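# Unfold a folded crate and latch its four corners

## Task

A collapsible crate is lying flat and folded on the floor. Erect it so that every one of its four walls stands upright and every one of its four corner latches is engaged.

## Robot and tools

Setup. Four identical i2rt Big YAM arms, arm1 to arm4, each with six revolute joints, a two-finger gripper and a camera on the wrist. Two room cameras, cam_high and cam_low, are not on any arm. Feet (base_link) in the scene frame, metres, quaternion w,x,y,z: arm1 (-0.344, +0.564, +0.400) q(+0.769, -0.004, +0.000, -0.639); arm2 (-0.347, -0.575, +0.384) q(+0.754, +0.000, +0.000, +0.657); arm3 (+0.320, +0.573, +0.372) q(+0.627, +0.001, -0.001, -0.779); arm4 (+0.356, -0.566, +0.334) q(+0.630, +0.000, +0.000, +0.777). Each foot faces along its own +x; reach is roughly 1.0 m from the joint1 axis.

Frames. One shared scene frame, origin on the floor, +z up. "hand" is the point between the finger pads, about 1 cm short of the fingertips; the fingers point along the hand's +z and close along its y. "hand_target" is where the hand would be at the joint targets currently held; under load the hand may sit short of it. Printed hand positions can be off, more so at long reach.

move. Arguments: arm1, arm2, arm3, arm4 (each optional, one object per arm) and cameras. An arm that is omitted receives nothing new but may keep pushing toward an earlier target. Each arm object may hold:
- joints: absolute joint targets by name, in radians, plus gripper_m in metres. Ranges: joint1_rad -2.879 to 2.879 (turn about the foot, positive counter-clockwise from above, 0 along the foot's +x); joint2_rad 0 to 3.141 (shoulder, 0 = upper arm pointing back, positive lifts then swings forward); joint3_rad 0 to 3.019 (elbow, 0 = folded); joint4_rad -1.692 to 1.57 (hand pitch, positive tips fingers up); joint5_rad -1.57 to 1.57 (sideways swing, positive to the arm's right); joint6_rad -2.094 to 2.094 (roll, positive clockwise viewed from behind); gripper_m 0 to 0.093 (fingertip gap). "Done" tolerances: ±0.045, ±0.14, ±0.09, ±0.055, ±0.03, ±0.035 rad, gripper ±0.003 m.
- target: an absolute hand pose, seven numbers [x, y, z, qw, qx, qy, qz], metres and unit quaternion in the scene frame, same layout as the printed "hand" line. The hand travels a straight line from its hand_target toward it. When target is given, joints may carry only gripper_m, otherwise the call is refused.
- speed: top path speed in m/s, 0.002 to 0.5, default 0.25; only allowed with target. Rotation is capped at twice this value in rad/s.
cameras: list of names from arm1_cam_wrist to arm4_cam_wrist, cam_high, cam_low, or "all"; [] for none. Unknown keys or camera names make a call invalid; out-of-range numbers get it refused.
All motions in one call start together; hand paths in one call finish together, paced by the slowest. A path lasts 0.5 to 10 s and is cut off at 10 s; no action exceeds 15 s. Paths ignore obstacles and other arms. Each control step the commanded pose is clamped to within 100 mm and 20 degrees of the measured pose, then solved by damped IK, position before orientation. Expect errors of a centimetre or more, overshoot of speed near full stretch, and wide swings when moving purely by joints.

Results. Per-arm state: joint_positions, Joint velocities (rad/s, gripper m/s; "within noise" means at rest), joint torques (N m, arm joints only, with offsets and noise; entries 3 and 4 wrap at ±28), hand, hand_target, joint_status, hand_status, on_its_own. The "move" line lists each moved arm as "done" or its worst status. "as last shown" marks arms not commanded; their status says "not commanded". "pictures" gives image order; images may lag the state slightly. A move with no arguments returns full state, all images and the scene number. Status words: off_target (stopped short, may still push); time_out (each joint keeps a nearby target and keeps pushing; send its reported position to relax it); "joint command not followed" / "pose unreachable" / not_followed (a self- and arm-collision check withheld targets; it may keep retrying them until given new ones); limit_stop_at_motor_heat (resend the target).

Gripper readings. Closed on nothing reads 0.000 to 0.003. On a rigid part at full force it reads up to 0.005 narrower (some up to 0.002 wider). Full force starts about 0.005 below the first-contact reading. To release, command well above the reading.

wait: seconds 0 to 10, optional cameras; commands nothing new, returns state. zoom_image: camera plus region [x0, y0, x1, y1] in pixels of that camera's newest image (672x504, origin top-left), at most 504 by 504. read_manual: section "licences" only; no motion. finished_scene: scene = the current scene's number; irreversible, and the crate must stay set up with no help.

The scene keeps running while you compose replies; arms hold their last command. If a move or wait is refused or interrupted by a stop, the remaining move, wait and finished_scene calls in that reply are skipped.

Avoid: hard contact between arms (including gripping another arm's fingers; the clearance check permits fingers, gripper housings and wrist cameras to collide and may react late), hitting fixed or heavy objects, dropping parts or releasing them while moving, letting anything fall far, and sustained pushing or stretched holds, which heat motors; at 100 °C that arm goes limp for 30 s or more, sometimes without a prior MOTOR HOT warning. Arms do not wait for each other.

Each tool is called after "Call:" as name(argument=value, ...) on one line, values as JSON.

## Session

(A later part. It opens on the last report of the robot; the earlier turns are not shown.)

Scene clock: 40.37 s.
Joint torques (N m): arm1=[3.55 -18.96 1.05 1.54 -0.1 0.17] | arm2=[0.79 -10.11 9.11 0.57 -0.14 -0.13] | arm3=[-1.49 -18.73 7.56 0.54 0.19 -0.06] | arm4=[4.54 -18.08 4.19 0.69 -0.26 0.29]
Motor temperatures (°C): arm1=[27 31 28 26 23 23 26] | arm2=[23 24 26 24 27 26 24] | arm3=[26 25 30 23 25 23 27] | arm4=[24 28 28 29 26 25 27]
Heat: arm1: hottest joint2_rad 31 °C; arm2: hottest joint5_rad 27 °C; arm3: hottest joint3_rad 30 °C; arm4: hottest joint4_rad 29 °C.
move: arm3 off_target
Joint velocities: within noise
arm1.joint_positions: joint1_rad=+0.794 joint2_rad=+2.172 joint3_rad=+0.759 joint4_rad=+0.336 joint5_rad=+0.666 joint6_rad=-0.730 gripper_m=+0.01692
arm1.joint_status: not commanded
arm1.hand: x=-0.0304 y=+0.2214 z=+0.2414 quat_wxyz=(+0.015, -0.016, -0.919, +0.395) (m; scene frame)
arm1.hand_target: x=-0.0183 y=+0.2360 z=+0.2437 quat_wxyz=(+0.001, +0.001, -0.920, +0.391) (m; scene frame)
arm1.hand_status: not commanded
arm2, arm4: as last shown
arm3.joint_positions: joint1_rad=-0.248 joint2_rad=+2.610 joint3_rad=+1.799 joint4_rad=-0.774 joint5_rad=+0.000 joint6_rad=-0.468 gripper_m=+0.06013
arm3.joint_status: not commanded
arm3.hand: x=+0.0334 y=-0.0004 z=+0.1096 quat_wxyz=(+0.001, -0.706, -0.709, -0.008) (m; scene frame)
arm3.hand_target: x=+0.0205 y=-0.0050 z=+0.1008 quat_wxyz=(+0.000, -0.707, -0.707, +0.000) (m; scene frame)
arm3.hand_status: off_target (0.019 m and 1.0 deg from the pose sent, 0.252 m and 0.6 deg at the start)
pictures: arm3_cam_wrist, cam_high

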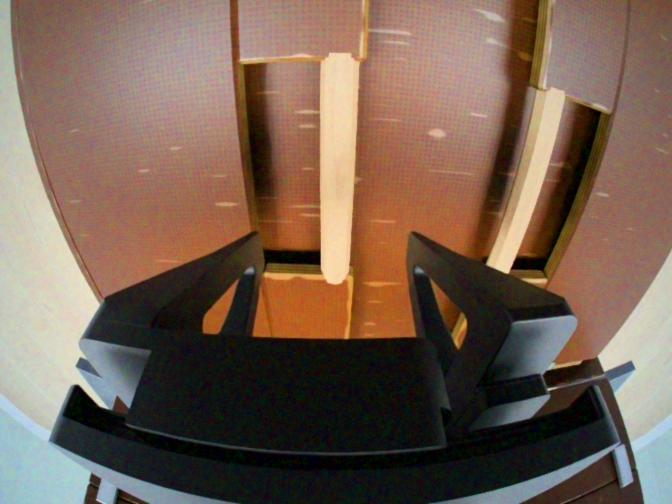

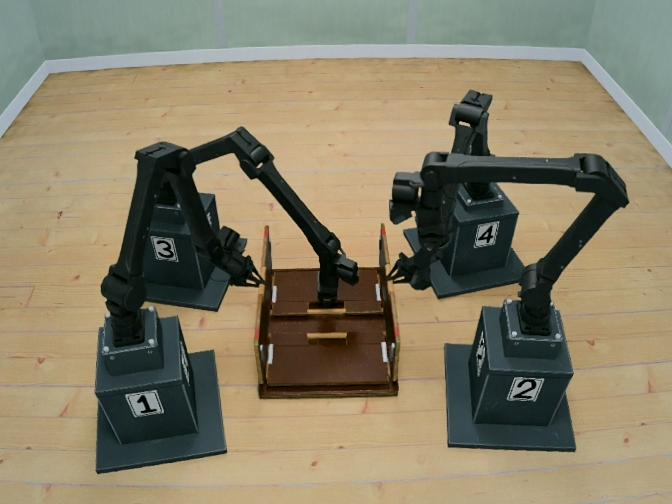

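Call:
move(arm3={"target":[0.021,-0.008,0.029,0,0.707,0.707,0],"speed":0.1})

Call:
move(arm3={"joints":{"gripper_m":0.004}}, cameras=["arm3_cam_wrist"])

Call:
move(arm3={"target":[0.042,-0.01,0.148,-0.077,0.703,0.703,-0.077],"speed":0.1})

Call:
move(arm3={"target":[0.108,-0.012,0.23,-0.153,0.690,0.690,-0.153],"speed":0.1}, cameras=["cam_low"])

Call:
move(arm3={"target":[0.189,-0.014,0.265,-0.230,0.6685,0.6685,-0.230],"speed":0.1})

Call:
move(arm3={"target":[0.232,-0.015,0.277,-0.26,0.657,0.657,-0.26],"speed":0.1})

Call:
move(arm3={"target":[0.309,-0.016,0.273,-0.282,0.648,0.648,-0.282],"speed":0.06}, arm2={"target":[-0.068,0.02,0.35,0,-0.707,0.707,0],"speed":0.25}, cameras=["cam_low","cam_high"])

Call:
zoom_image(camera="cam_high", region=[237, 210, 437, 410])

Scene clock: 44.53 s.
Joint torques (N m): arm1=[3.02 -18.78 0.9 1.73 -0.07 0.16] | arm2=[0.73 -10.17 9.1 0.57 -0.14 -0.13] | arm3=[-1.61 -18.84 7.25 0.57 0.15 -0.02] | arm4=[4.54 -18.02 4.21 0.7 -0.27 0.29]
Motor temperatures (°C): arm1=[27 31 28 26 23 23 26] | arm2=[23 24 26 24 27 26 24] | arm3=[26 25 30 23 25 23 27] | arm4=[24 28 28 29 26 25 27]
Heat: arm1: hottest joint2_rad 31 °C; arm2: hottest joint5_rad 27 °C; arm3: hottest joint3_rad 30 °C; arm4: hottest joint4_rad 29 °C.
move: arm3 off_target
Joint velocities: within noise
arm1, arm4: as last shown
arm2.joint_positions: joint1_rad=-0.160 joint2_rad=+1.245 joint3_rad=+1.079 joint4_rad=-1.464 joint5_rad=+0.002 joint6_rad=-0.283 gripper_m=+0.06014
arm2.joint_status: not commanded
arm2.hand: x=-0.2506 y=-0.2627 z=+0.5849 quat_wxyz=(+0.025, +0.702, -0.711, +0.015) (m; scene frame)
arm2.hand_target: x=-0.2511 y=-0.2511 z=+0.5983 quat_wxyz=(+0.005, +0.709, -0.705, +0.003) (m; scene frame)
arm2.hand_status: not commanded
arm3.joint_positions: joint1_rad=-0.248 joint2_rad=+2.763 joint3_rad=+1.909 joint4_rad=-0.725 joint5_rad=+0.000 joint6_rad=-0.468 gripper_m=+0.06013
arm3.joint_status: not commanded
arm3.hand: x=+0.0311 y=-0.0053 z=+0.0418 quat_wxyz=(+0.000, -0.706, -0.709, -0.005) (m; scene frame)
arm3.hand_target: x=+0.0214 y=-0.0072 z=+0.0301 quat_wxyz=(+0.000, -0.707, -0.707, +0.000) (m; scene frame)
arm3.hand_status: off_target (0.017 m and 0.6 deg from the pose sent, 0.082 m and 1.0 deg at the start)
pictures: none

Scene clock: 45.30 s.
Joint torques (N m): arm1=[3.25 -19.08 1.09 1.74 -0.07 0.17] | arm2=[0.73 -10.05 9.11 0.57 -0.13 -0.13] | arm3=[-1.32 -18.73 7.19 0.69 0.31 -0.05] | arm4=[4.48 -18.08 4.19 0.69 -0.27 0.29]
Motor temperatures (°C): arm1=[27 31 28 26 23 23 26] | arm2=[23 24 26 24 27 26 24] | arm3=[26 25 30 23 25 23 27] | arm4=[24 28 28 29 26 25 27]
Heat: arm1: hottest joint2_rad 31 °C; arm2: hottest joint5_rad 27 °C; arm3: hottest joint3_rad 30 °C; arm4: hottest joint4_rad 29 °C.
move: arm3 off_target
Joint velocities: within noise
arm1, arm2, arm4: as last shown
arm3.joint_positions: joint1_rad=-0.248 joint2_rad=+2.763 joint3_rad=+1.909 joint4_rad=-0.725 joint5_rad=-0.011 joint6_rad=-0.467 gripper_m=+0.01654
arm3.joint_status: gripper_m off_target (ended at +0.01658, target +0.00400)
arm3.hand: x=+0.0328 y=-0.0062 z=+0.0418 quat_wxyz=(-0.005, -0.706, -0.708, -0.007) (m; scene frame)
arm3.hand_target: x=+0.0226 y=-0.0080 z=+0.0301 quat_wxyz=(-0.004, -0.707, -0.707, -0.001) (m; scene frame)
arm3.hand_status: not commanded
pictures: arm3_cam_wrist

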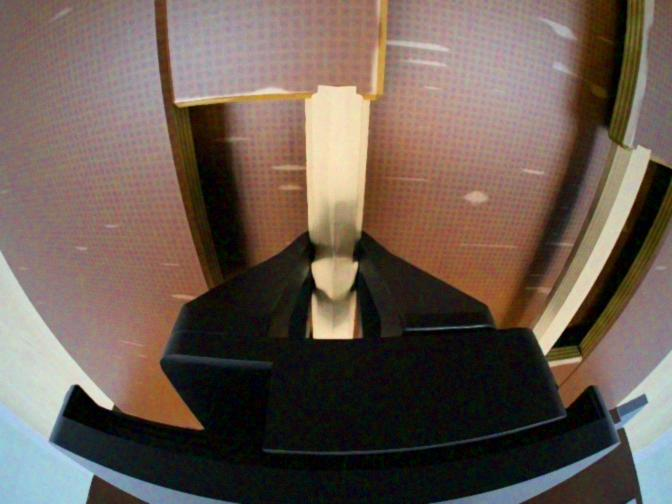

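Scene clock: 47.13 s.
Joint torques (N m): arm1=[3.14 -18.67 1.07 1.68 -0.1 0.2] | arm2=[0.79 -10.17 9.11 0.55 -0.14 -0.13] | arm3=[-0.21 -24.88 3.38 -0.54 0.18 -0.04] | arm4=[4.48 -18.08 4.19 0.7 -0.27 0.29]
Motor temperatures (°C): arm1=[27 31 28 26 23 23 26] | arm2=[23 24 26 24 27 26 24] | arm3=[26 26 30 23 25 23 27] | arm4=[24 28 28 29 26 25 27]
Heat: arm1: hottest joint2_rad 31 °C; arm2: hottest joint5_rad 27 °C; arm3: hottest joint3_rad 30 °C; arm4: hottest joint4_rad 29 °C.
move: arm3 off_target
Joint velocities: within noise
arm1, arm2, arm4: as last shown
arm3.joint_positions: joint1_rad=-0.172 joint2_rad=+2.570 joint3_rad=+1.697 joint4_rad=-0.626 joint5_rad=+0.213 joint6_rad=-0.390 gripper_m=+0.01656
arm3.joint_status: not commanded
arm3.hand: x=+0.0448 y=-0.0053 z=+0.1128 quat_wxyz=(+0.083, -0.704, -0.701, +0.073) (m; scene frame)
arm3.hand_target: x=+0.0444 y=-0.0148 z=+0.1462 quat_wxyz=(+0.078, -0.700, -0.705, +0.083) (m; scene frame)
arm3.hand_status: off_target (0.036 m and 0.9 deg from the pose sent, 0.107 m and 13.4 deg at the start)
pictures: none

Scene clock: 48.80 s.
Joint torques (N m): arm1=[2.78 -18.32 1.09 1.66 -0.07 0.15] | arm2=[0.73 -10.23 9.11 0.55 -0.14 -0.13] | arm3=[0.32 -23.36 4.05 -0.95 0.44 0.06] | arm4=[4.37 -17.96 4.29 0.69 -0.31 0.27]
Motor temperatures (°C): arm1=[27 31 28 26 23 23 26] | arm2=[23 24 26 24 27 26 24] | arm3=[26 26 30 23 25 23 27] | arm4=[24 28 28 29 26 25 27]
Heat: arm1: hottest joint2_rad 31 °C; arm2: hottest joint5_rad 27 °C; arm3: hottest joint3_rad 30 °C; arm4: hottest joint4_rad 29 °C.
move: arm3 off_target
Joint velocities: within noise
arm1, arm2: as last shown
arm3.joint_positions: joint1_rad=-0.037 joint2_rad=+2.374 joint3_rad=+1.524 joint4_rad=-0.627 joint5_rad=+0.417 joint6_rad=-0.254 gripper_m=+0.01634
arm3.joint_status: not commanded
arm3.hand: x=+0.0985 y=-0.0048 z=+0.1966 quat_wxyz=(+0.154, -0.698, -0.685, +0.144) (m; scene frame)
arm3.hand_target: x=+0.1049 y=-0.0113 z=+0.2281 quat_wxyz=(+0.151, -0.692, -0.689, +0.151) (m; scene frame)
arm3.hand_status: off_target (0.035 m and 1.5 deg from the pose sent, 0.133 m and 12.3 deg at the start)
arm4.joint_positions: joint1_rad=+0.809 joint2_rad=+2.042 joint3_rad=+0.948 joint4_rad=-0.003 joint5_rad=+0.692 joint6_rad=-0.699 gripper_m=+0.01657
arm4.joint_status: not commanded
arm4.hand: x=-0.0311 y=-0.1956 z=+0.2468 quat_wxyz=(-0.396, +0.918, -0.013, +0.015) (m; scene frame)
arm4.hand_target: x=-0.0422 y=-0.2120 z=+0.2518 quat_wxyz=(-0.392, +0.920, +0.000, +0.000) (m; scene frame)
arm4.hand_status: not commanded
pictures: cam_low

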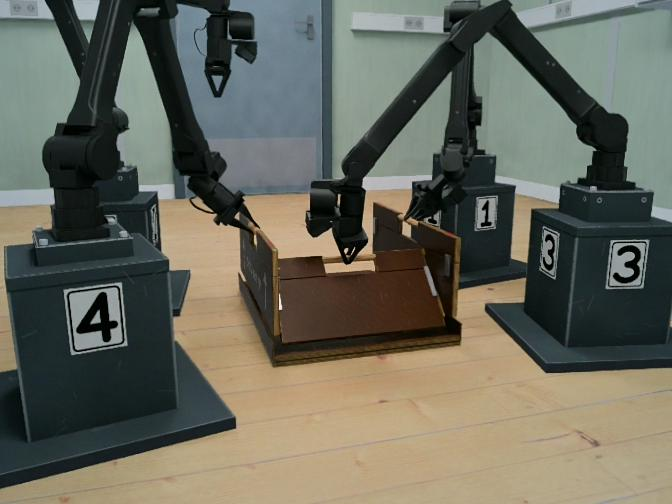

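Scene clock: 50.63 s.
Joint torques (N m): arm1=[3.14 -18.67 1.02 1.63 -0.08 0.16] | arm2=[0.79 -10.05 9.1 0.57 -0.14 -0.13] | arm3=[2.43 -22.3 4.26 -1.03 0.04 0.14] | arm4=[4.37 -17.96 4.34 0.69 -0.31 0.26]
Motor temperatures (°C): arm1=[27 31 28 26 23 23 26] | arm2=[23 24 26 24 27 26 24] | arm3=[26 26 30 23 25 23 27] | arm4=[24 28 28 29 26 25 27]
Heat: arm1: hottest joint2_rad 31 °C; arm2: hottest joint5_rad 27 °C; arm3: hottest joint3_rad 30 °C; arm4: hottest joint4_rad 29 °C.
move: arm3 off_target
Joint velocities: within noise
arm1, arm2, arm4: as last shown
arm3.joint_positions: joint1_rad=+0.131 joint2_rad=+2.325 joint3_rad=+1.483 joint4_rad=-0.710 joint5_rad=+0.687 joint6_rad=-0.056 gripper_m=+0.01634
arm3.joint_status: not commanded
arm3.hand: x=+0.1602 y=-0.0038 z=+0.2377 quat_wxyz=(+0.248, -0.678, -0.654, +0.227) (m; scene frame)
arm3.hand_target: x=+0.1836 y=-0.0128 z=+0.2639 quat_wxyz=(+0.234, -0.669, -0.666, +0.232) (m; scene frame)
arm3.hand_status: off_target (0.041 m and 2.9 deg from the pose sent, 0.114 m and 13.7 deg at the start)
arm4.hand_target: x=-0.0422 y=-0.2117 z=+0.2518 quat_wxyz=(-0.392, +0.920, +0.000, +0.001) (m; scene frame)
pictures: none

Scene clock: 51.83 s.
Joint torques (N m): arm1=[2.96 -17.96 1.2 1.72 -0.06 0.18] | arm2=[0.79 -10.11 9.13 0.57 -0.14 -0.13] | arm3=[2.37 -21.36 6.19 -1.8 -0.13 0.17] | arm4=[4.31 -17.9 4.4 0.69 -0.31 0.26]
Motor temperatures (°C): arm1=[27 31 28 26 23 23 26] | arm2=[23 25 26 24 27 26 24] | arm3=[26 26 30 23 25 23 27] | arm4=[24 28 28 29 26 25 27]
Heat: arm1: hottest joint2_rad 31 °C; arm2: hottest joint5_rad 27 °C; arm3: hottest joint3_rad 30 °C; arm4: hottest joint4_rad 29 °C.
move: arm3 off_target
Joint velocities: within noise
arm1, arm2: as last shown
arm3.joint_positions: joint1_rad=+0.230 joint2_rad=+2.317 joint3_rad=+1.484 joint4_rad=-0.790 joint5_rad=+0.775 joint6_rad=+0.067 gripper_m=+0.01635
arm3.joint_status: not commanded
arm3.hand: x=+0.2069 y=-0.0037 z=+0.2530 quat_wxyz=(+0.273, -0.665, -0.645, +0.261) (m; scene frame)
arm3.hand_target: x=+0.2315 y=-0.0158 z=+0.2762 quat_wxyz=(+0.259, -0.657, -0.658, +0.261) (m; scene frame)
arm3.hand_status: off_target (0.036 m and 2.2 deg from the pose sent, 0.083 m and 4.7 deg at the start)
arm4.joint_positions: joint1_rad=+0.810 joint2_rad=+2.041 joint3_rad=+0.948 joint4_rad=-0.003 joint5_rad=+0.692 joint6_rad=-0.699 gripper_m=+0.01657
arm4.joint_status: not commanded
arm4.hand: x=-0.0319 y=-0.1960 z=+0.2476 quat_wxyz=(-0.397, +0.918, -0.013, +0.014) (m; scene frame)
arm4.hand_target: x=-0.0431 y=-0.2118 z=+0.2526 quat_wxyz=(-0.392, +0.920, +0.000, +0.000) (m; scene frame)
arm4.hand_status: not commanded
pictures: none

Scene clock: 54.47 s.
Joint torques (N m): arm1=[2.9 -18.37 1.22 1.61 -0.13 0.16] | arm2=[-0.5 -23.65 9.32 -0.16 -0.15 -0.13] | arm3=[6.3 -19.49 7.31 -2.29 0.18 0.38] | arm4=[4.07 -17.73 4.63 0.69 -0.34 0.24]
Motor temperatures (°C): arm1=[27 31 28 26 23 23 26] | arm2=[23 25 26 24 27 26 24] | arm3=[26 26 30 23 25 23 27] | arm4=[24 28 28 29 26 25 27]
Heat: arm1: hottest joint2_rad 31 °C; arm2: hottest joint5_rad 27 °C; arm3: hottest joint3_rad 30 °C; arm4: hottest joint4_rad 29 °C.
move: arm2 off_target; arm3 off_target
Joint velocities: within noise
arm1.joint_positions: joint1_rad=+0.797 joint2_rad=+2.172 joint3_rad=+0.758 joint4_rad=+0.336 joint5_rad=+0.669 joint6_rad=-0.728 gripper_m=+0.01692
arm1.joint_status: not commanded
arm1.hand: x=-0.0304 y=+0.2226 z=+0.2415 quat_wxyz=(+0.016, -0.015, -0.918, +0.395) (m; scene frame)
arm1.hand_target: x=-0.0184 y=+0.2363 z=+0.2437 quat_wxyz=(+0.002, +0.001, -0.920, +0.392) (m; scene frame)
arm1.hand_status: not commanded
arm2.joint_positions: joint1_rad=-0.298 joint2_rad=+2.246 joint3_rad=+1.745 joint4_rad=-1.101 joint5_rad=-0.001 joint6_rad=-0.429 gripper_m=+0.06014
arm2.joint_status: not commanded
arm2.hand: x=-0.0777 y=+0.0044 z=+0.3366 quat_wxyz=(+0.014, +0.705, -0.709, +0.005) (m; scene frame)
arm2.hand_target: x=-0.0673 y=+0.0165 z=+0.3482 quat_wxyz=(+0.001, +0.706, -0.709, -0.001) (m; scene frame)
arm2.hand_status: off_target (0.023 m and 1.8 deg from the pose sent, 0.410 m and 3.4 deg at the start)
arm3.joint_positions: joint1_rad=+0.328 joint2_rad=+2.352 joint3_rad=+1.556 joint4_rad=-0.965 joint5_rad=+0.816 joint6_rad=+0.245 gripper_m=+0.01636
arm3.joint_status: not commanded
arm3.hand: x=+0.2581 y=-0.0048 z=+0.2602 quat_wxyz=(+0.296, -0.663, -0.631, +0.274) (m; scene frame)
arm3.hand_target: x=+0.3069 y=-0.0153 z=+0.2732 quat_wxyz=(+0.283, -0.645, -0.652, +0.282) (m; scene frame)
arm3.hand_status: off_target (0.054 m and 3.2 deg from the pose sent, 0.105 m and 3.3 deg at the start)
arm4.joint_positions: joint1_rad=+0.814 joint2_rad=+2.039 joint3_rad=+0.945 joint4_rad=-0.003 joint5_rad=+0.692 joint6_rad=-0.697 gripper_m=+0.01658
arm4.joint_status: not commanded
arm4.hand: x=-0.0320 y=-0.1978 z=+0.2475 quat_wxyz=(-0.396, +0.918, -0.012, +0.014) (m; scene frame)
arm4.hand_target: x=-0.0431 y=-0.2119 z=+0.2524 quat_wxyz=(-0.392, +0.920, +0.000, +0.000) (m; scene frame)
arm4.hand_status: not commanded
pictures: cam_high, cam_low

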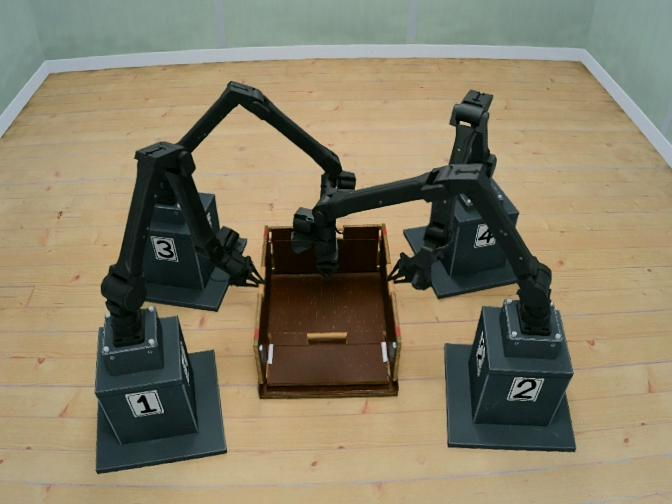

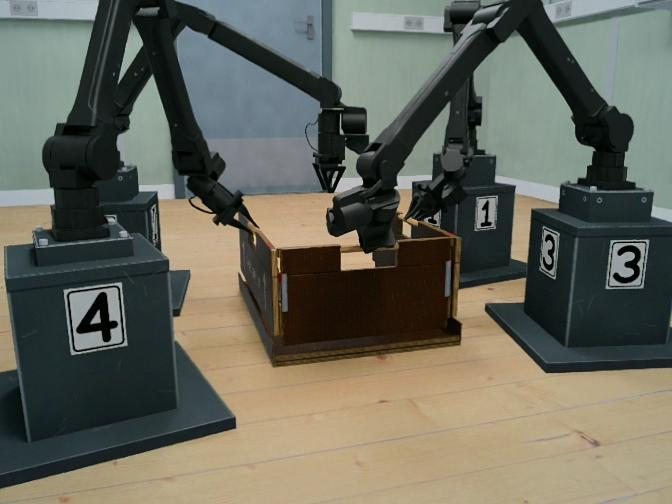

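Scaled by 2.520 from the camera's 672x504 image, which has a finer 960x720 frame.

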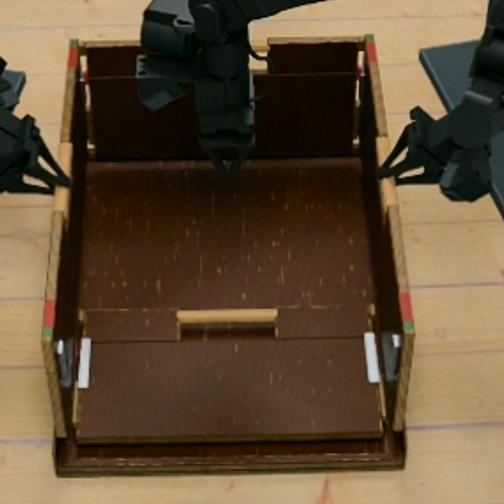

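Call:
move(arm3={"target":[0.35,-0.016,0.27,-0.282,0.648,0.648,-0.282],"speed":0.06})

Call:
move(arm3={"target":[0.235,-0.012,0.27,-0.282,0.648,0.648,-0.282],"speed":0.08}, arm2={"target":[-0.068,0.02,0.1,0,-0.707,0.707,0],"speed":0.2}, cameras=["arm2_cam_wrist"])

Scene clock: 57.20 s.
Joint torques (N m): arm1=[3.02 -18.43 1.14 1.47 -0.15 0.17] | arm2=[-0.73 -23.59 9.33 -0.06 -0.15 -0.13] | arm3=[10.81 -19.43 7.19 -2.5 -0.52 0.7] | arm4=[4.01 -17.73 4.63 0.69 -0.34 0.24]
Motor temperatures (°C): arm1=[27 31 28 26 23 23 26] | arm2=[23 25 27 24 27 26 24] | arm3=[26 27 30 23 25 23 27] | arm4=[24 28 27 29 26 25 27]
Heat: arm1: hottest joint2_rad 31 °C; arm2: hottest joint3_rad 27 °C; arm3: hottest joint3_rad 30 °C; arm4: hottest joint4_rad 29 °C.
move: arm3 off_target
Joint velocities: within noise
arm1, arm2, arm4: as last shown
arm2.hand_target: x=-0.0673 y=+0.0166 z=+0.3482 quat_wxyz=(+0.001, +0.706, -0.709, -0.001) (m; scene frame)
arm3.joint_positions: joint1_rad=+0.331 joint2_rad=+2.377 joint3_rad=+1.596 joint4_rad=-1.034 joint5_rad=+0.821 joint6_rad=+0.302 gripper_m=+0.01636
arm3.joint_status: not commanded
arm3.hand: x=+0.2593 y=-0.0045 z=+0.2593 quat_wxyz=(+0.308, -0.670, -0.619, +0.270) (m; scene frame)
arm3.hand_target: x=+0.3441 y=-0.0111 z=+0.2687 quat_wxyz=(+0.281, -0.647, -0.649, +0.283) (m; scene frame)
arm3.hand_status: off_target (0.092 m and 5.3 deg from the pose sent, 0.093 m and 3.2 deg at the start)
pictures: none

Scene clock: 59.53 s.
Joint torques (N m): arm1=[2.08 -18.9 1.2 1.83 -0.12 0.14] | arm2=[-0.38 -24.94 7.31 0.62 -0.02 -0.13] | arm3=[-2.84 -20.01 4.45 1.11 0.42 -0.45] | arm4=[4.07 -17.73 4.62 0.69 -0.34 0.24]
Motor temperatures (°C): arm1=[27 31 28 26 23 23 26] | arm2=[23 25 27 24 27 26 24] | arm3=[26 27 30 23 25 23 28] | arm4=[24 28 27 29 26 25 27]
Heat: arm1: hottest joint2_rad 31 °C; arm2: hottest joint3_rad 27 °C; arm3: hottest joint3_rad 30 °C; arm4: hottest joint4_rad 29 °C.
move: arm2 off_target; arm3 off_target
Joint velocities: within noise
arm1, arm4: as last shown
arm2.joint_positions: joint1_rad=-0.298 joint2_rad=+2.671 joint3_rad=+1.832 joint4_rad=-0.774 joint5_rad=-0.001 joint6_rad=-0.429 gripper_m=+0.06014
arm2.joint_status: not commanded
arm2.hand: x=-0.0791 y=+0.0010 z=+0.0942 quat_wxyz=(+0.019, +0.705, -0.709, +0.007) (m; scene frame)
arm2.hand_target: x=-0.0688 y=+0.0180 z=+0.1015 quat_wxyz=(-0.001, +0.707, -0.707, +0.000) (m; scene frame)
arm2.hand_status: off_target (0.023 m and 2.4 deg from the pose sent, 0.237 m and 1.8 deg at the start)
arm3.joint_positions: joint1_rad=+0.322 joint2_rad=+2.331 joint3_rad=+1.512 joint4_rad=-0.883 joint5_rad=+0.818 joint6_rad=+0.176 gripper_m=+0.01636
arm3.joint_status: not commanded
arm3.hand: x=+0.2544 y=-0.0044 z=+0.2592 quat_wxyz=(+0.286, -0.652, -0.644, +0.280) (m; scene frame)
arm3.hand_target: x=+0.2419 y=-0.0103 z=+0.2692 quat_wxyz=(+0.281, -0.649, -0.650, +0.279) (m; scene frame)
arm3.hand_status: off_target (0.024 m and 0.8 deg from the pose sent, 0.028 m and 5.3 deg at the start)
pictures: arm2_cam_wrist

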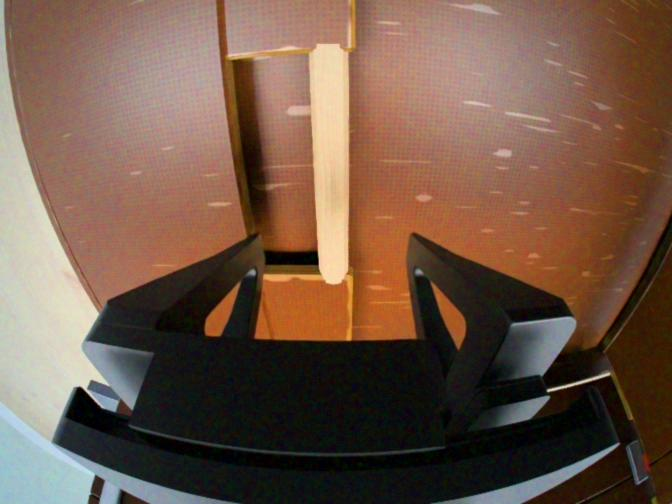

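Call:
move(arm2={"target":[-0.069,0.02,0.032,0,-0.707,0.707,0],"speed":0.1}, arm3={"joints":{"gripper_m":0.05}})

Call:
move(arm2={"joints":{"gripper_m":0.004}}, cameras=["arm2_cam_wrist"])

Call:
move(arm2={"target":[-0.089,0.022,0.14,0.077,-0.703,0.703,-0.077],"speed":0.1})

Call:
move(arm2={"target":[-0.155,0.024,0.222,0.153,-0.690,0.690,-0.153],"speed":0.1}, cameras=["cam_high"])

Call:
move(arm2={"target":[-0.236,0.027,0.257,0.230,-0.6685,0.6685,-0.230],"speed":0.1})

Call:
move(arm2={"target":[-0.279,0.028,0.268,0.26,-0.657,0.657,-0.26],"speed":0.1})

Call:
move(arm2={"target":[-0.323,0.03,0.266,0.282,-0.648,0.648,-0.282],"speed":0.08})

Call:
move(arm2={"target":[-0.385,0.03,0.264,0.282,-0.648,0.648,-0.282],"speed":0.06}, cameras=["cam_high"])

Call:
move(arm2={"target":[-0.271,0.03,0.264,0.282,-0.648,0.648,-0.282],"speed":0.06}, cameras=["cam_high"])

Call:
zoom_image(camera="cam_high", region=[237, 210, 437, 410])

Scene clock: 63.90 s.
Joint torques (N m): arm1=[2.78 -18.55 1.14 1.66 -0.14 0.13] | arm2=[-0.26 -25.29 7.05 0.59 -0.02 -0.11] | arm3=[-1.55 -20.13 4.44 0.64 0.44 0.01] | arm4=[4.07 -17.73 4.62 0.69 -0.33 0.24]
Motor temperatures (°C): arm1=[27 31 28 26 23 23 26] | arm2=[23 25 27 24 27 26 24] | arm3=[26 27 30 23 25 23 28] | arm4=[24 28 27 29 26 25 27]
Heat: arm1: hottest joint2_rad 31 °C; arm2: hottest joint3_rad 27 °C; arm3: hottest joint3_rad 30 °C; arm4: hottest joint4_rad 29 °C.
move: arm2 off_target; arm3 done
Joint velocities: within noise
arm1, arm4: as last shown
arm2.joint_positions: joint1_rad=-0.298 joint2_rad=+2.825 joint3_rad=+1.947 joint4_rad=-0.732 joint5_rad=-0.001 joint6_rad=-0.429 gripper_m=+0.06014
arm2.joint_status: not commanded
arm2.hand: x=-0.0781 y=+0.0031 z=+0.0270 quat_wxyz=(+0.018, +0.705, -0.709, +0.006) (m; scene frame)
arm2.hand_target: x=-0.0694 y=+0.0190 z=+0.0325 quat_wxyz=(+0.000, +0.707, -0.707, +0.000) (m; scene frame)
arm2.hand_status: off_target (0.020 m and 2.2 deg from the pose sent, 0.066 m and 2.4 deg at the start)
arm3.joint_positions: joint1_rad=+0.299 joint2_rad=+2.329 joint3_rad=+1.512 joint4_rad=-0.871 joint5_rad=+0.818 joint6_rad=+0.121 gripper_m=+0.04990
arm3.joint_status: all done
arm3.hand: x=+0.2414 y=-0.0054 z=+0.2597 quat_wxyz=(+0.291, -0.644, -0.653, +0.273) (m; scene frame)
arm3.hand_target: x=+0.2365 y=-0.0096 z=+0.2691 quat_wxyz=(+0.284, -0.649, -0.650, +0.277) (m; scene frame)
arm3.hand_status: not commanded
pictures: none

Scene clock: 64.67 s.
Joint torques (N m): arm1=[1.96 -18.55 1.28 1.65 -0.18 0.16] | arm2=[-0.21 -25.29 7.04 0.66 0.2 -0.1] | arm3=[-1.14 -20.19 4.45 0.51 0.43 0.05] | arm4=[4.01 -17.73 4.63 0.69 -0.34 0.24]
Motor temperatures (°C): arm1=[27 31 28 26 23 23 26] | arm2=[23 25 27 24 27 26 24] | arm3=[26 27 30 23 25 23 27] | arm4=[24 28 27 29 26 25 27]
Heat: arm1: hottest joint2_rad 31 °C; arm2: hottest joint3_rad 27 °C; arm3: hottest joint3_rad 30 °C; arm4: hottest joint4_rad 29 °C.
move: arm2 off_target
Joint velocities: within noise
arm1, arm3, arm4: as last shown
arm2.joint_positions: joint1_rad=-0.295 joint2_rad=+2.825 joint3_rad=+1.947 joint4_rad=-0.735 joint5_rad=-0.013 joint6_rad=-0.440 gripper_m=+0.01717
arm2.joint_status: gripper_m off_target (ended at +0.01720, target +0.00400)
arm2.hand: x=-0.0821 y=+0.0041 z=+0.0270 quat_wxyz=(+0.022, +0.710, -0.704, +0.001) (m; scene frame)
arm2.hand_target: x=-0.0723 y=+0.0203 z=+0.0325 quat_wxyz=(+0.001, +0.711, -0.703, -0.003) (m; scene frame)
arm2.hand_status: not commanded
pictures: arm2_cam_wrist

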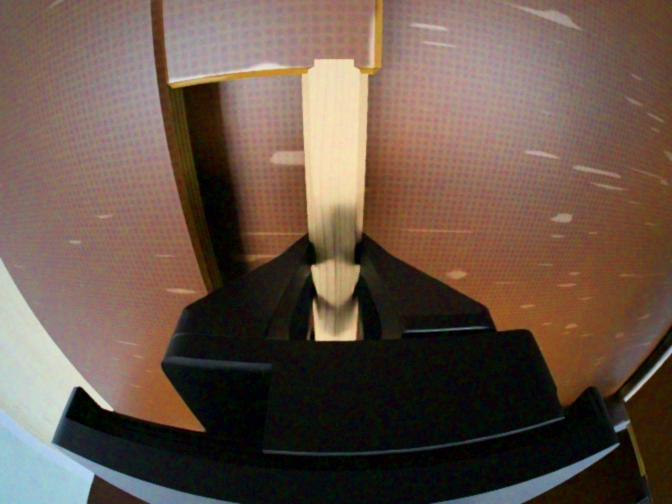

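Scene clock: 66.40 s.
Joint torques (N m): arm1=[2.67 -18.26 1.13 1.62 -0.16 0.14] | arm2=[0.67 -31.21 3.93 -0.44 -0.14 0.08] | arm3=[-1.32 -20.19 4.42 0.55 0.44 0.08] | arm4=[4.07 -17.79 4.62 0.69 -0.34 0.24]
Motor temperatures (°C): arm1=[27 31 28 26 23 23 26] | arm2=[23 26 27 24 27 26 24] | arm3=[26 27 29 23 26 23 27] | arm4=[24 28 27 29 26 25 27]
Heat: arm1: hottest joint2_rad 31 °C; arm2: hottest joint3_rad 27 °C; arm3: hottest joint3_rad 29 °C; arm4: hottest joint4_rad 29 °C.
move: arm2 off_target
Joint velocities: within noise
arm1, arm3, arm4: as last shown
arm2.joint_positions: joint1_rad=-0.220 joint2_rad=+2.644 joint3_rad=+1.736 joint4_rad=-0.627 joint5_rad=+0.220 joint6_rad=-0.367 gripper_m=+0.01717
arm2.joint_status: not commanded
arm2.hand: x=-0.0906 y=+0.0029 z=+0.0915 quat_wxyz=(-0.062, +0.705, -0.700, +0.093) (m; scene frame)
arm2.hand_target: x=-0.0895 y=+0.0247 z=+0.1367 quat_wxyz=(-0.082, +0.704, -0.701, +0.080) (m; scene frame)
arm2.hand_status: off_target (0.052 m and 2.5 deg from the pose sent, 0.115 m and 14.3 deg at the start)
pictures: none

Scene clock: 68.10 s.
Joint torques (N m): arm1=[2.2 -18.78 1.18 1.65 -0.16 0.18] | arm2=[1.32 -29.27 4.78 -0.58 0.1 0.24] | arm3=[-1.2 -20.07 4.55 0.57 0.44 0.01] | arm4=[4.07 -17.73 4.64 0.69 -0.34 0.24]
Motor temperatures (°C): arm1=[27 31 28 26 23 23 26] | arm2=[23 26 27 24 27 26 24] | arm3=[26 27 29 23 26 23 27] | arm4=[24 28 27 29 26 25 27]
Heat: arm1: hottest joint2_rad 31 °C; arm2: hottest joint3_rad 27 °C; arm3: hottest joint3_rad 29 °C; arm4: hottest joint4_rad 29 °C.
move: arm2 off_target
Joint velocities: within noise
arm1, arm3, arm4: as last shown
arm2.joint_positions: joint1_rad=-0.085 joint2_rad=+2.444 joint3_rad=+1.564 joint4_rad=-0.643 joint5_rad=+0.432 joint6_rad=-0.236 gripper_m=+0.01694
arm2.joint_status: not commanded
arm2.hand: x=-0.1414 y=+0.0040 z=+0.1798 quat_wxyz=(-0.133, +0.692, -0.689, +0.170) (m; scene frame)
arm2.hand_target: x=-0.1483 y=+0.0225 z=+0.2206 quat_wxyz=(-0.152, +0.687, -0.693, +0.154) (m; scene frame)
arm2.hand_status: off_target (0.049 m and 3.0 deg from the pose sent, 0.147 m and 12.7 deg at the start)
pictures: cam_high

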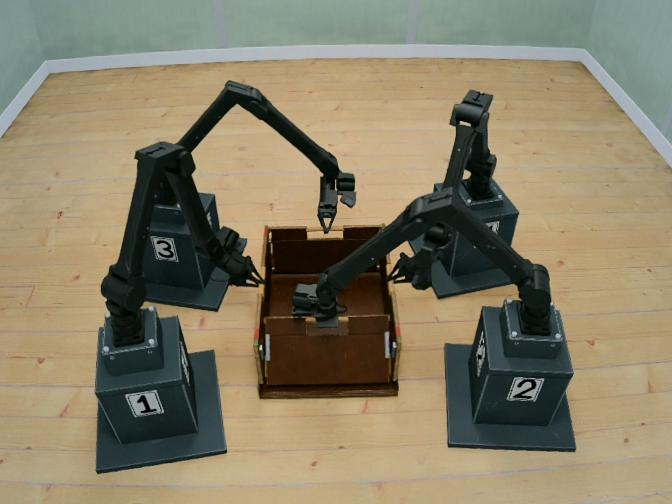

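Scene clock: 69.90 s.
Joint torques (N m): arm1=[2.9 -18.96 1.18 1.72 -0.17 0.16] | arm2=[3.9 -27.4 5.74 -0.44 -0.65 0.3] | arm3=[-1.26 -20.66 4.49 0.59 0.41 0.08] | arm4=[4.07 -17.73 4.63 0.69 -0.34 0.24]
Motor temperatures (°C): arm1=[27 31 28 26 23 23 26] | arm2=[23 26 27 24 27 26 25] | arm3=[26 28 29 23 26 23 27] | arm4=[24 28 27 29 26 25 27]
Heat: arm1: hottest joint2_rad 31 °C; arm2: hottest joint3_rad 27 °C; arm3: hottest joint3_rad 29 °C; arm4: hottest joint4_rad 29 °C.
move: arm2 off_target
Joint velocities: within noise
arm1, arm3, arm4: as last shown
arm2.joint_positions: joint1_rad=+0.084 joint2_rad=+2.392 joint3_rad=+1.533 joint4_rad=-0.752 joint5_rad=+0.688 joint6_rad=-0.033 gripper_m=+0.01691
arm2.joint_status: not commanded
arm2.hand: x=-0.2052 y=+0.0048 z=+0.2258 quat_wxyz=(-0.214, +0.664, -0.667, +0.261) (m; scene frame)
arm2.hand_target: x=-0.2346 y=+0.0270 z=+0.2562 quat_wxyz=(-0.230, +0.669, -0.669, +0.230) (m; scene frame)
arm2.hand_status: off_target (0.049 m and 4.0 deg from the pose sent, 0.124 m and 13.6 deg at the start)
pictures: none

Scene clock: 71.03 s.
Joint torques (N m): arm1=[2.78 -18.78 1.13 1.7 -0.14 0.13] | arm2=[3.49 -26.11 6.99 -0.75 -0.7 0.24] | arm3=[-1.14 -20.19 4.36 0.54 0.42 0.04] | arm4=[4.07 -17.73 4.62 0.69 -0.33 0.24]
Motor temperatures (°C): arm1=[27 31 28 26 23 23 26] | arm2=[23 26 27 24 27 26 25] | arm3=[26 28 29 23 26 23 27] | arm4=[24 28 27 29 26 25 27]
Heat: arm1: hottest joint2_rad 31 °C; arm2: hottest joint3_rad 27 °C; arm3: hottest joint3_rad 29 °C; arm4: hottest joint4_rad 29 °C.
move: arm2 off_target
Joint velocities: within noise
arm1.joint_positions: joint1_rad=+0.797 joint2_rad=+2.172 joint3_rad=+0.758 joint4_rad=+0.336 joint5_rad=+0.669 joint6_rad=-0.728 gripper_m=+0.01692
arm1.joint_status: not commanded
arm1.hand: x=-0.0304 y=+0.2226 z=+0.2415 quat_wxyz=(+0.016, -0.015, -0.918, +0.395) (m; scene frame)
arm1.hand_target: x=-0.0184 y=+0.2363 z=+0.2437 quat_wxyz=(+0.002, +0.001, -0.920, +0.392) (m; scene frame)
arm1.hand_status: not commanded
arm2.joint_positions: joint1_rad=+0.181 joint2_rad=+2.391 joint3_rad=+1.548 joint4_rad=-0.849 joint5_rad=+0.778 joint6_rad=+0.096 gripper_m=+0.01693
arm2.joint_status: not commanded
arm2.hand: x=-0.2496 y=+0.0054 z=+0.2423 quat_wxyz=(-0.250, +0.652, -0.654, +0.290) (m; scene frame)
arm2.hand_target: x=-0.2779 y=+0.0276 z=+0.2682 quat_wxyz=(-0.261, +0.658, -0.657, +0.260) (m; scene frame)
arm2.hand_status: off_target (0.045 m and 3.7 deg from the pose sent, 0.088 m and 5.4 deg at the start)
arm3: as last shown
arm4.joint_positions: joint1_rad=+0.814 joint2_rad=+2.039 joint3_rad=+0.945 joint4_rad=-0.003 joint5_rad=+0.692 joint6_rad=-0.697 gripper_m=+0.01658
arm4.joint_status: not commanded
arm4.hand: x=-0.0320 y=-0.1978 z=+0.2475 quat_wxyz=(-0.396, +0.918, -0.012, +0.014) (m; scene frame)
arm4.hand_target: x=-0.0431 y=-0.2119 z=+0.2524 quat_wxyz=(-0.392, +0.920, +0.000, +0.000) (m; scene frame)
arm4.hand_status: not commanded
pictures: none

Scene clock: 72.43 s.
Joint torques (N m): arm1=[2.43 -18.61 1.07 1.66 -0.15 0.19] | arm2=[4.19 -24.76 7.86 -0.42 -0.41 0.25] | arm3=[-1.49 -20.13 4.53 0.66 0.41 0.02] | arm4=[4.01 -17.79 4.62 0.7 -0.34 0.24]
Motor temperatures (°C): arm1=[27 31 28 26 23 23 26] | arm2=[23 26 27 24 27 26 25] | arm3=[26 28 29 23 26 23 27] | arm4=[24 28 27 29 26 25 27]
Heat: arm1: hottest joint2_rad 31 °C; arm2: hottest joint3_rad 27 °C; arm3: hottest joint3_rad 29 °C; arm4: hottest joint4_rad 29 °C.
move: arm2 off_target
Joint velocities: within noise
arm1, arm3, arm4: as last shown
arm2.joint_positions: joint1_rad=+0.259 joint2_rad=+2.421 joint3_rad=+1.604 joint4_rad=-0.978 joint5_rad=+0.826 joint6_rad=+0.228 gripper_m=+0.01694
arm2.joint_status: not commanded
arm2.hand: x=-0.2889 y=+0.0061 z=+0.2479 quat_wxyz=(-0.268, +0.642, -0.646, +0.313) (m; scene frame)
arm2.hand_target: x=-0.3228 y=+0.0288 z=+0.2662 quat_wxyz=(-0.282, +0.649, -0.648, +0.282) (m; scene frame)
arm2.hand_status: off_target (0.045 m and 3.9 deg from the pose sent, 0.081 m and 3.9 deg at the start)
pictures: none

Scene clock: 74.07 s.
Joint torques (N m): arm1=[2.9 -18.26 1.33 1.57 -0.15 0.13] | arm2=[11.22 -25.29 7.95 -0.92 -1.46 0.71] | arm3=[-1.9 -19.84 4.52 0.53 0.43 0.02] | arm4=[4.01 -17.73 4.63 0.7 -0.34 0.23]
Motor temperatures (°C): arm1=[27 31 28 26 23 23 26] | arm2=[23 27 27 24 27 26 25] | arm3=[26 28 29 23 26 23 27] | arm4=[24 28 27 29 26 25 28]
Heat: arm1: hottest joint2_rad 31 °C; arm2: hottest joint2_rad 27 °C; arm3: hottest joint3_rad 29 °C; arm4: hottest joint4_rad 29 °C.
move: arm2 off_target
Joint velocities: within noise
arm1.joint_positions: joint1_rad=+0.797 joint2_rad=+2.172 joint3_rad=+0.758 joint4_rad=+0.337 joint5_rad=+0.669 joint6_rad=-0.728 gripper_m=+0.01692
arm1.joint_status: not commanded
arm1.hand: x=-0.0302 y=+0.2224 z=+0.2416 quat_wxyz=(+0.015, -0.015, -0.918, +0.396) (m; scene frame)
arm1.hand_target: x=-0.0181 y=+0.2362 z=+0.2439 quat_wxyz=(+0.001, +0.001, -0.920, +0.392) (m; scene frame)
arm1.hand_status: not commanded
arm2.joint_positions: joint1_rad=+0.273 joint2_rad=+2.456 joint3_rad=+1.668 joint4_rad=-1.091 joint5_rad=+0.827 joint6_rad=+0.314 gripper_m=+0.01694
arm2.joint_status: not commanded
arm2.hand: x=-0.2966 y=+0.0062 z=+0.2484 quat_wxyz=(-0.262, +0.628, -0.654, +0.331) (m; scene frame)
arm2.hand_target: x=-0.3807 y=+0.0242 z=+0.2639 quat_wxyz=(-0.281, +0.650, -0.647, +0.281) (m; scene frame)
arm2.hand_status: off_target (0.093 m and 6.5 deg from the pose sent, 0.100 m and 3.9 deg at the start)
arm3, arm4: as last shown
pictures: cam_high

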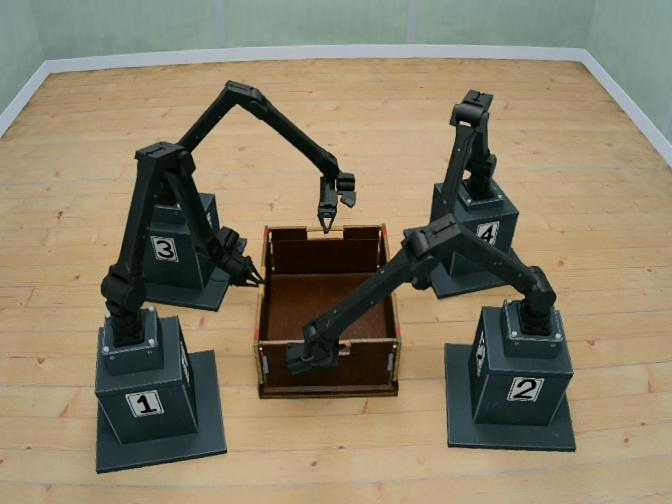

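Scene clock: 76.50 s.
Joint torques (N m): arm1=[3.08 -18.26 1.16 1.73 -0.13 0.15] | arm2=[-2.9 -25 6.2 1.58 0.1 -0.55] | arm3=[-1.14 -19.72 4.34 0.57 0.44 0.03] | arm4=[4.07 -17.79 4.63 0.69 -0.34 0.24]
Motor temperatures (°C): arm1=[27 31 28 26 23 23 26] | arm2=[23 27 27 24 27 26 25] | arm3=[26 28 29 23 26 23 27] | arm4=[24 28 27 29 26 25 28]
Heat: arm1: hottest joint2_rad 31 °C; arm2: hottest joint2_rad 27 °C; arm3: hottest joint3_rad 29 °C; arm4: hottest joint4_rad 29 °C.
move: arm2 off_target
Joint velocities: within noise
arm1, arm4: as last shown
arm2.joint_positions: joint1_rad=+0.265 joint2_rad=+2.409 joint3_rad=+1.579 joint4_rad=-0.935 joint5_rad=+0.824 joint6_rad=+0.191 gripper_m=+0.01694
arm2.joint_status: not commanded
arm2.hand: x=-0.2926 y=+0.0063 z=+0.2473 quat_wxyz=(-0.272, +0.653, -0.638, +0.305) (m; scene frame)
arm2.hand_target: x=-0.2779 y=+0.0279 z=+0.2642 quat_wxyz=(-0.281, +0.649, -0.648, +0.283) (m; scene frame)
arm2.hand_status: off_target (0.036 m and 3.2 deg from the pose sent, 0.038 m and 6.5 deg at the start)
arm3.joint_positions: joint1_rad=+0.299 joint2_rad=+2.329 joint3_rad=+1.512 joint4_rad=-0.871 joint5_rad=+0.818 joint6_rad=+0.121 gripper_m=+0.04990
arm3.joint_status: not commanded
arm3.hand: x=+0.2414 y=-0.0054 z=+0.2597 quat_wxyz=(+0.291, -0.644, -0.653, +0.273) (m; scene frame)
arm3.hand_target: x=+0.2365 y=-0.0096 z=+0.2691 quat_wxyz=(+0.284, -0.649, -0.650, +0.277) (m; scene frame)
arm3.hand_status: not commanded
pictures: cam_high

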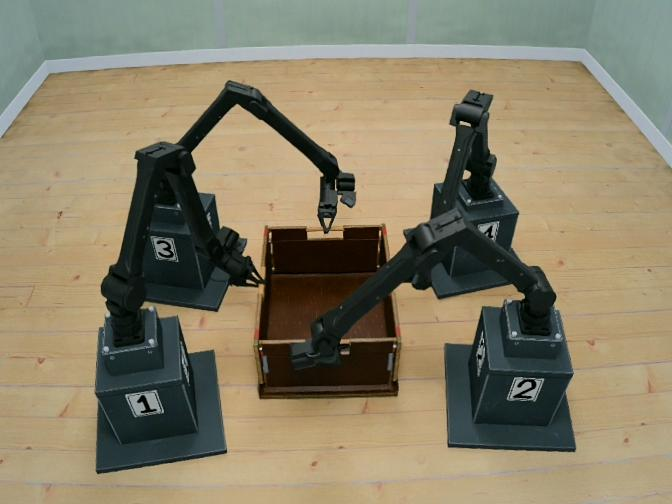

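Scaled by 2.520 from the camera's 672x504 image, which has a finer 960x720 frame.

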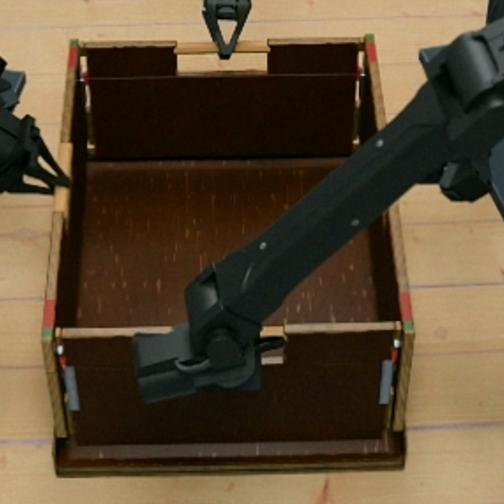

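Latched. Release all.

Call:
move(arm1={"joints":{"gripper_m":0.05}}, arm2={"joints":{"gripper_m":0.05}}, arm4={"joints":{"gripper_m":0.05}})

Call:
move(arm1={"target":[-0.023,0.315,0.325,0,0,0.92,-0.391],"speed":0.12}, arm4={"target":[-0.04,-0.29,0.335,-0.391,0.92,0,0],"speed":0.12}, arm3={"target":[0.325,-0.009,0.36,-0.282,0.648,0.648,-0.282],"speed":0.12}, arm2={"target":[-0.366,0.028,0.355,0.282,-0.648,0.648,-0.282],"speed":0.12}, cameras=["cam_high","cam_low"])

Call:
zoom_image(camera="cam_high", region=[237, 210, 437, 410])

Call:
zoom_image(camera="cam_low", region=[220, 190, 470, 380])

Scene clock: 79.07 s.
Joint torques (N m): arm1=[-0.26 -18.08 1.61 1.61 0.39 0.18] | arm2=[-0.85 -25.35 6.13 0.47 0.38 -0.08] | arm3=[-1.32 -20.13 4.48 0.58 0.44 0.05] | arm4=[2.14 -16.44 4.94 0.72 0.13 0.24]
Motor temperatures (°C): arm1=[27 31 28 26 23 23 26] | arm2=[23 27 27 24 27 26 25] | arm3=[26 28 29 23 26 23 27] | arm4=[24 28 27 29 26 25 28]
Heat: arm1: hottest joint2_rad 31 °C; arm2: hottest joint2_rad 27 °C; arm3: hottest joint3_rad 29 °C; arm4: hottest joint4_rad 29 °C.
move: arm1 done; arm2 done; arm4 done
Joint velocities: within noise
arm1.joint_positions: joint1_rad=+0.840 joint2_rad=+2.166 joint3_rad=+0.753 joint4_rad=+0.337 joint5_rad=+0.648 joint6_rad=-0.736 gripper_m=+0.04996
arm1.joint_status: all done
arm1.hand: x=-0.0141 y=+0.2387 z=+0.2413 quat_wxyz=(+0.001, +0.011, -0.921, +0.389) (m; scene frame)
arm1.hand_target: x=-0.0138 y=+0.2399 z=+0.2437 quat_wxyz=(-0.002, +0.010, -0.921, +0.389) (m; scene frame)
arm1.hand_status: not commanded
arm2.joint_positions: joint1_rad=+0.227 joint2_rad=+2.409 joint3_rad=+1.579 joint4_rad=-0.901 joint5_rad=+0.814 joint6_rad=+0.140 gripper_m=+0.04989
arm2.joint_status: all done
arm2.hand: x=-0.2722 y=+0.0098 z=+0.2449 quat_wxyz=(-0.264, +0.654, -0.641, +0.303) (m; scene frame)
arm2.hand_target: x=-0.2736 y=+0.0274 z=+0.2637 quat_wxyz=(-0.278, +0.650, -0.648, +0.284) (m; scene frame)
arm2.hand_status: not commanded
arm3: as last shown
arm4.joint_positions: joint1_rad=+0.846 joint2_rad=+2.022 joint3_rad=+0.941 joint4_rad=-0.005 joint5_rad=+0.671 joint6_rad=-0.706 gripper_m=+0.04995
arm4.joint_status: all done
arm4.hand: x=-0.0475 y=-0.2116 z=+0.2529 quat_wxyz=(-0.392, +0.920, +0.008, -0.002) (m; scene frame)
arm4.hand_target: x=-0.0446 y=-0.2148 z=+0.2511 quat_wxyz=(-0.389, +0.921, +0.008, -0.001) (m; scene frame)
arm4.hand_status: not commanded
pictures: none

Scene clock: 81.03 s.
Joint torques (N m): arm1=[0.62 -15.33 3.04 0.8 0.67 0.23] | arm2=[-0.09 -26.34 8.1 -0.38 0.39 0.16] | arm3=[0.09 -19.37 8.39 -0.59 0.4 0.22] | arm4=[2.14 -13.8 6.24 0.24 0.39 0.41]
Motor temperatures (°C): arm1=[27 31 28 26 23 23 26] | arm2=[23 27 27 24 27 26 25] | arm3=[26 28 29 23 26 23 27] | arm4=[24 28 27 29 26 25 27]
Heat: arm1: hottest joint2_rad 31 °C; arm2: hottest joint2_rad 27 °C; arm3: hottest joint3_rad 29 °C; arm4: hottest joint4_rad 29 °C.
move: arm1 done; arm2 off_target; arm3 off_target; arm4 done
Joint velocities: within noise
arm1.joint_positions: joint1_rad=+1.007 joint2_rad=+1.853 joint3_rad=+0.623 joint4_rad=+0.029 joint5_rad=+0.728 joint6_rad=-0.521 gripper_m=+0.04997
arm1.joint_status: not commanded
arm1.hand: x=-0.0218 y=+0.3102 z=+0.3245 quat_wxyz=(+0.000, +0.001, -0.920, +0.392) (m; scene frame)
arm1.hand_target: x=-0.0229 y=+0.3140 z=+0.3252 quat_wxyz=(+0.000, +0.001, -0.920, +0.392) (m; scene frame)
arm1.hand_status: done (0.005 m and 0.2 deg from the pose sent, 0.114 m and 1.2 deg at the start)
arm2.joint_positions: joint1_rad=+0.376 joint2_rad=+2.320 joint3_rad=+1.657 joint4_rad=-1.214 joint5_rad=+0.795 joint6_rad=+0.334 gripper_m=+0.04989
arm2.joint_status: not commanded
arm2.hand: x=-0.3609 y=+0.0098 z=+0.3242 quat_wxyz=(-0.269, +0.657, -0.634, +0.307) (m; scene frame)
arm2.hand_target: x=-0.3688 y=+0.0294 z=+0.3551 quat_wxyz=(-0.286, +0.649, -0.648, +0.279) (m; scene frame)
arm2.hand_status: off_target (0.036 m and 3.7 deg from the pose sent, 0.146 m and 3.3 deg at the start)
arm3.joint_positions: joint1_rad=+0.431 joint2_rad=+2.217 joint3_rad=+1.559 joint4_rad=-1.184 joint5_rad=+0.804 joint6_rad=+0.314 gripper_m=+0.04991
arm3.joint_status: not commanded
arm3.hand: x=+0.3162 y=+0.0051 z=+0.3422 quat_wxyz=(+0.300, -0.641, -0.652, +0.273) (m; scene frame)
arm3.hand_target: x=+0.3253 y=-0.0113 z=+0.3601 quat_wxyz=(+0.280, -0.649, -0.647, +0.285) (m; scene frame)
arm3.hand_status: off_target (0.024 m and 2.5 deg from the pose sent, 0.131 m and 1.7 deg at the start)
arm4.joint_positions: joint1_rad=+0.991 joint2_rad=+1.763 joint3_rad=+0.874 joint4_rad=-0.308 joint5_rad=+0.737 joint6_rad=-0.522 gripper_m=+0.04995
arm4.joint_status: not commanded
arm4.hand: x=-0.0445 y=-0.2842 z=+0.3382 quat_wxyz=(-0.394, +0.919, +0.002, -0.003) (m; scene frame)
arm4.hand_target: x=-0.0407 y=-0.2887 z=+0.3355 quat_wxyz=(-0.392, +0.920, +0.000, +0.000) (m; scene frame)
arm4.hand_status: done (0.008 m and 0.6 deg from the pose sent, 0.114 m and 0.9 deg at the start)
pictures: cam_high, cam_low

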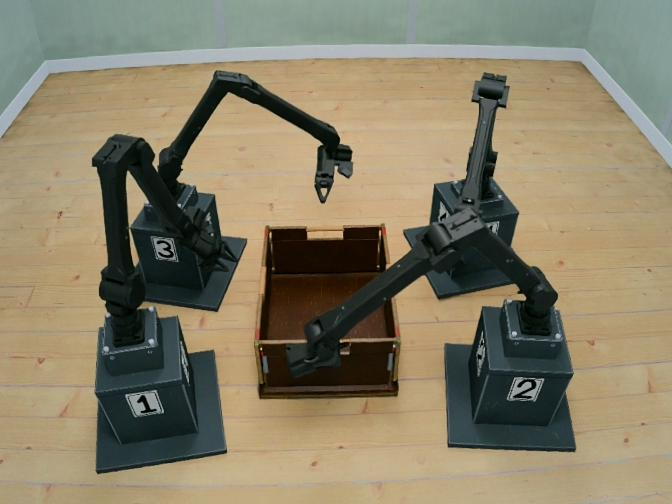

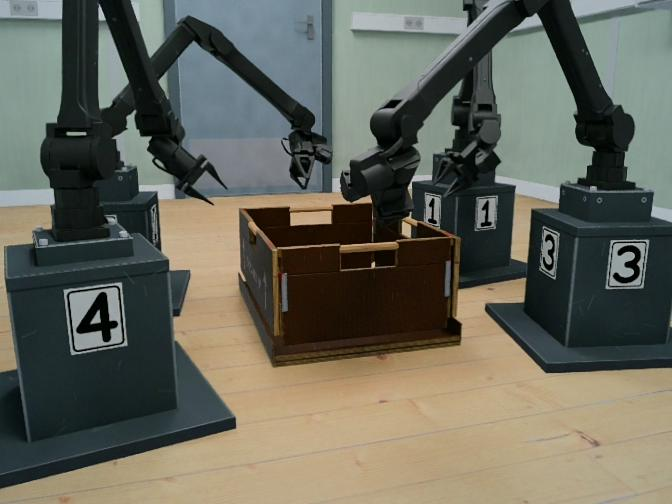

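Scaled by 2.520 from the camera's 672x504 image, which has a finer 960x720 frame.

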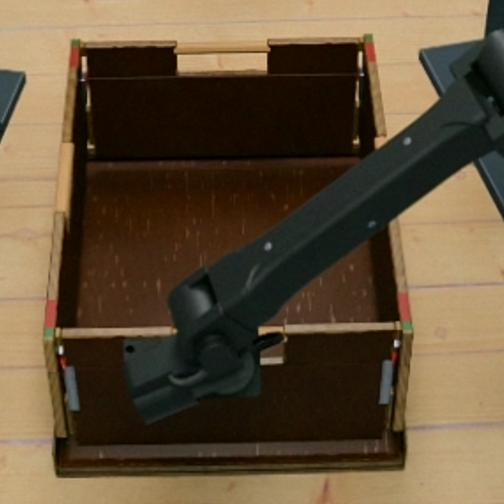

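Scaled by 2.016 from the camera's 672x504 image, which has a finer 960x720 frame.

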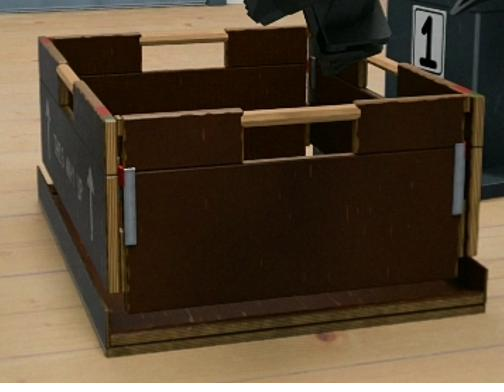

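Call:
finished_scene(scene=2)

The scene is finished: the task was done.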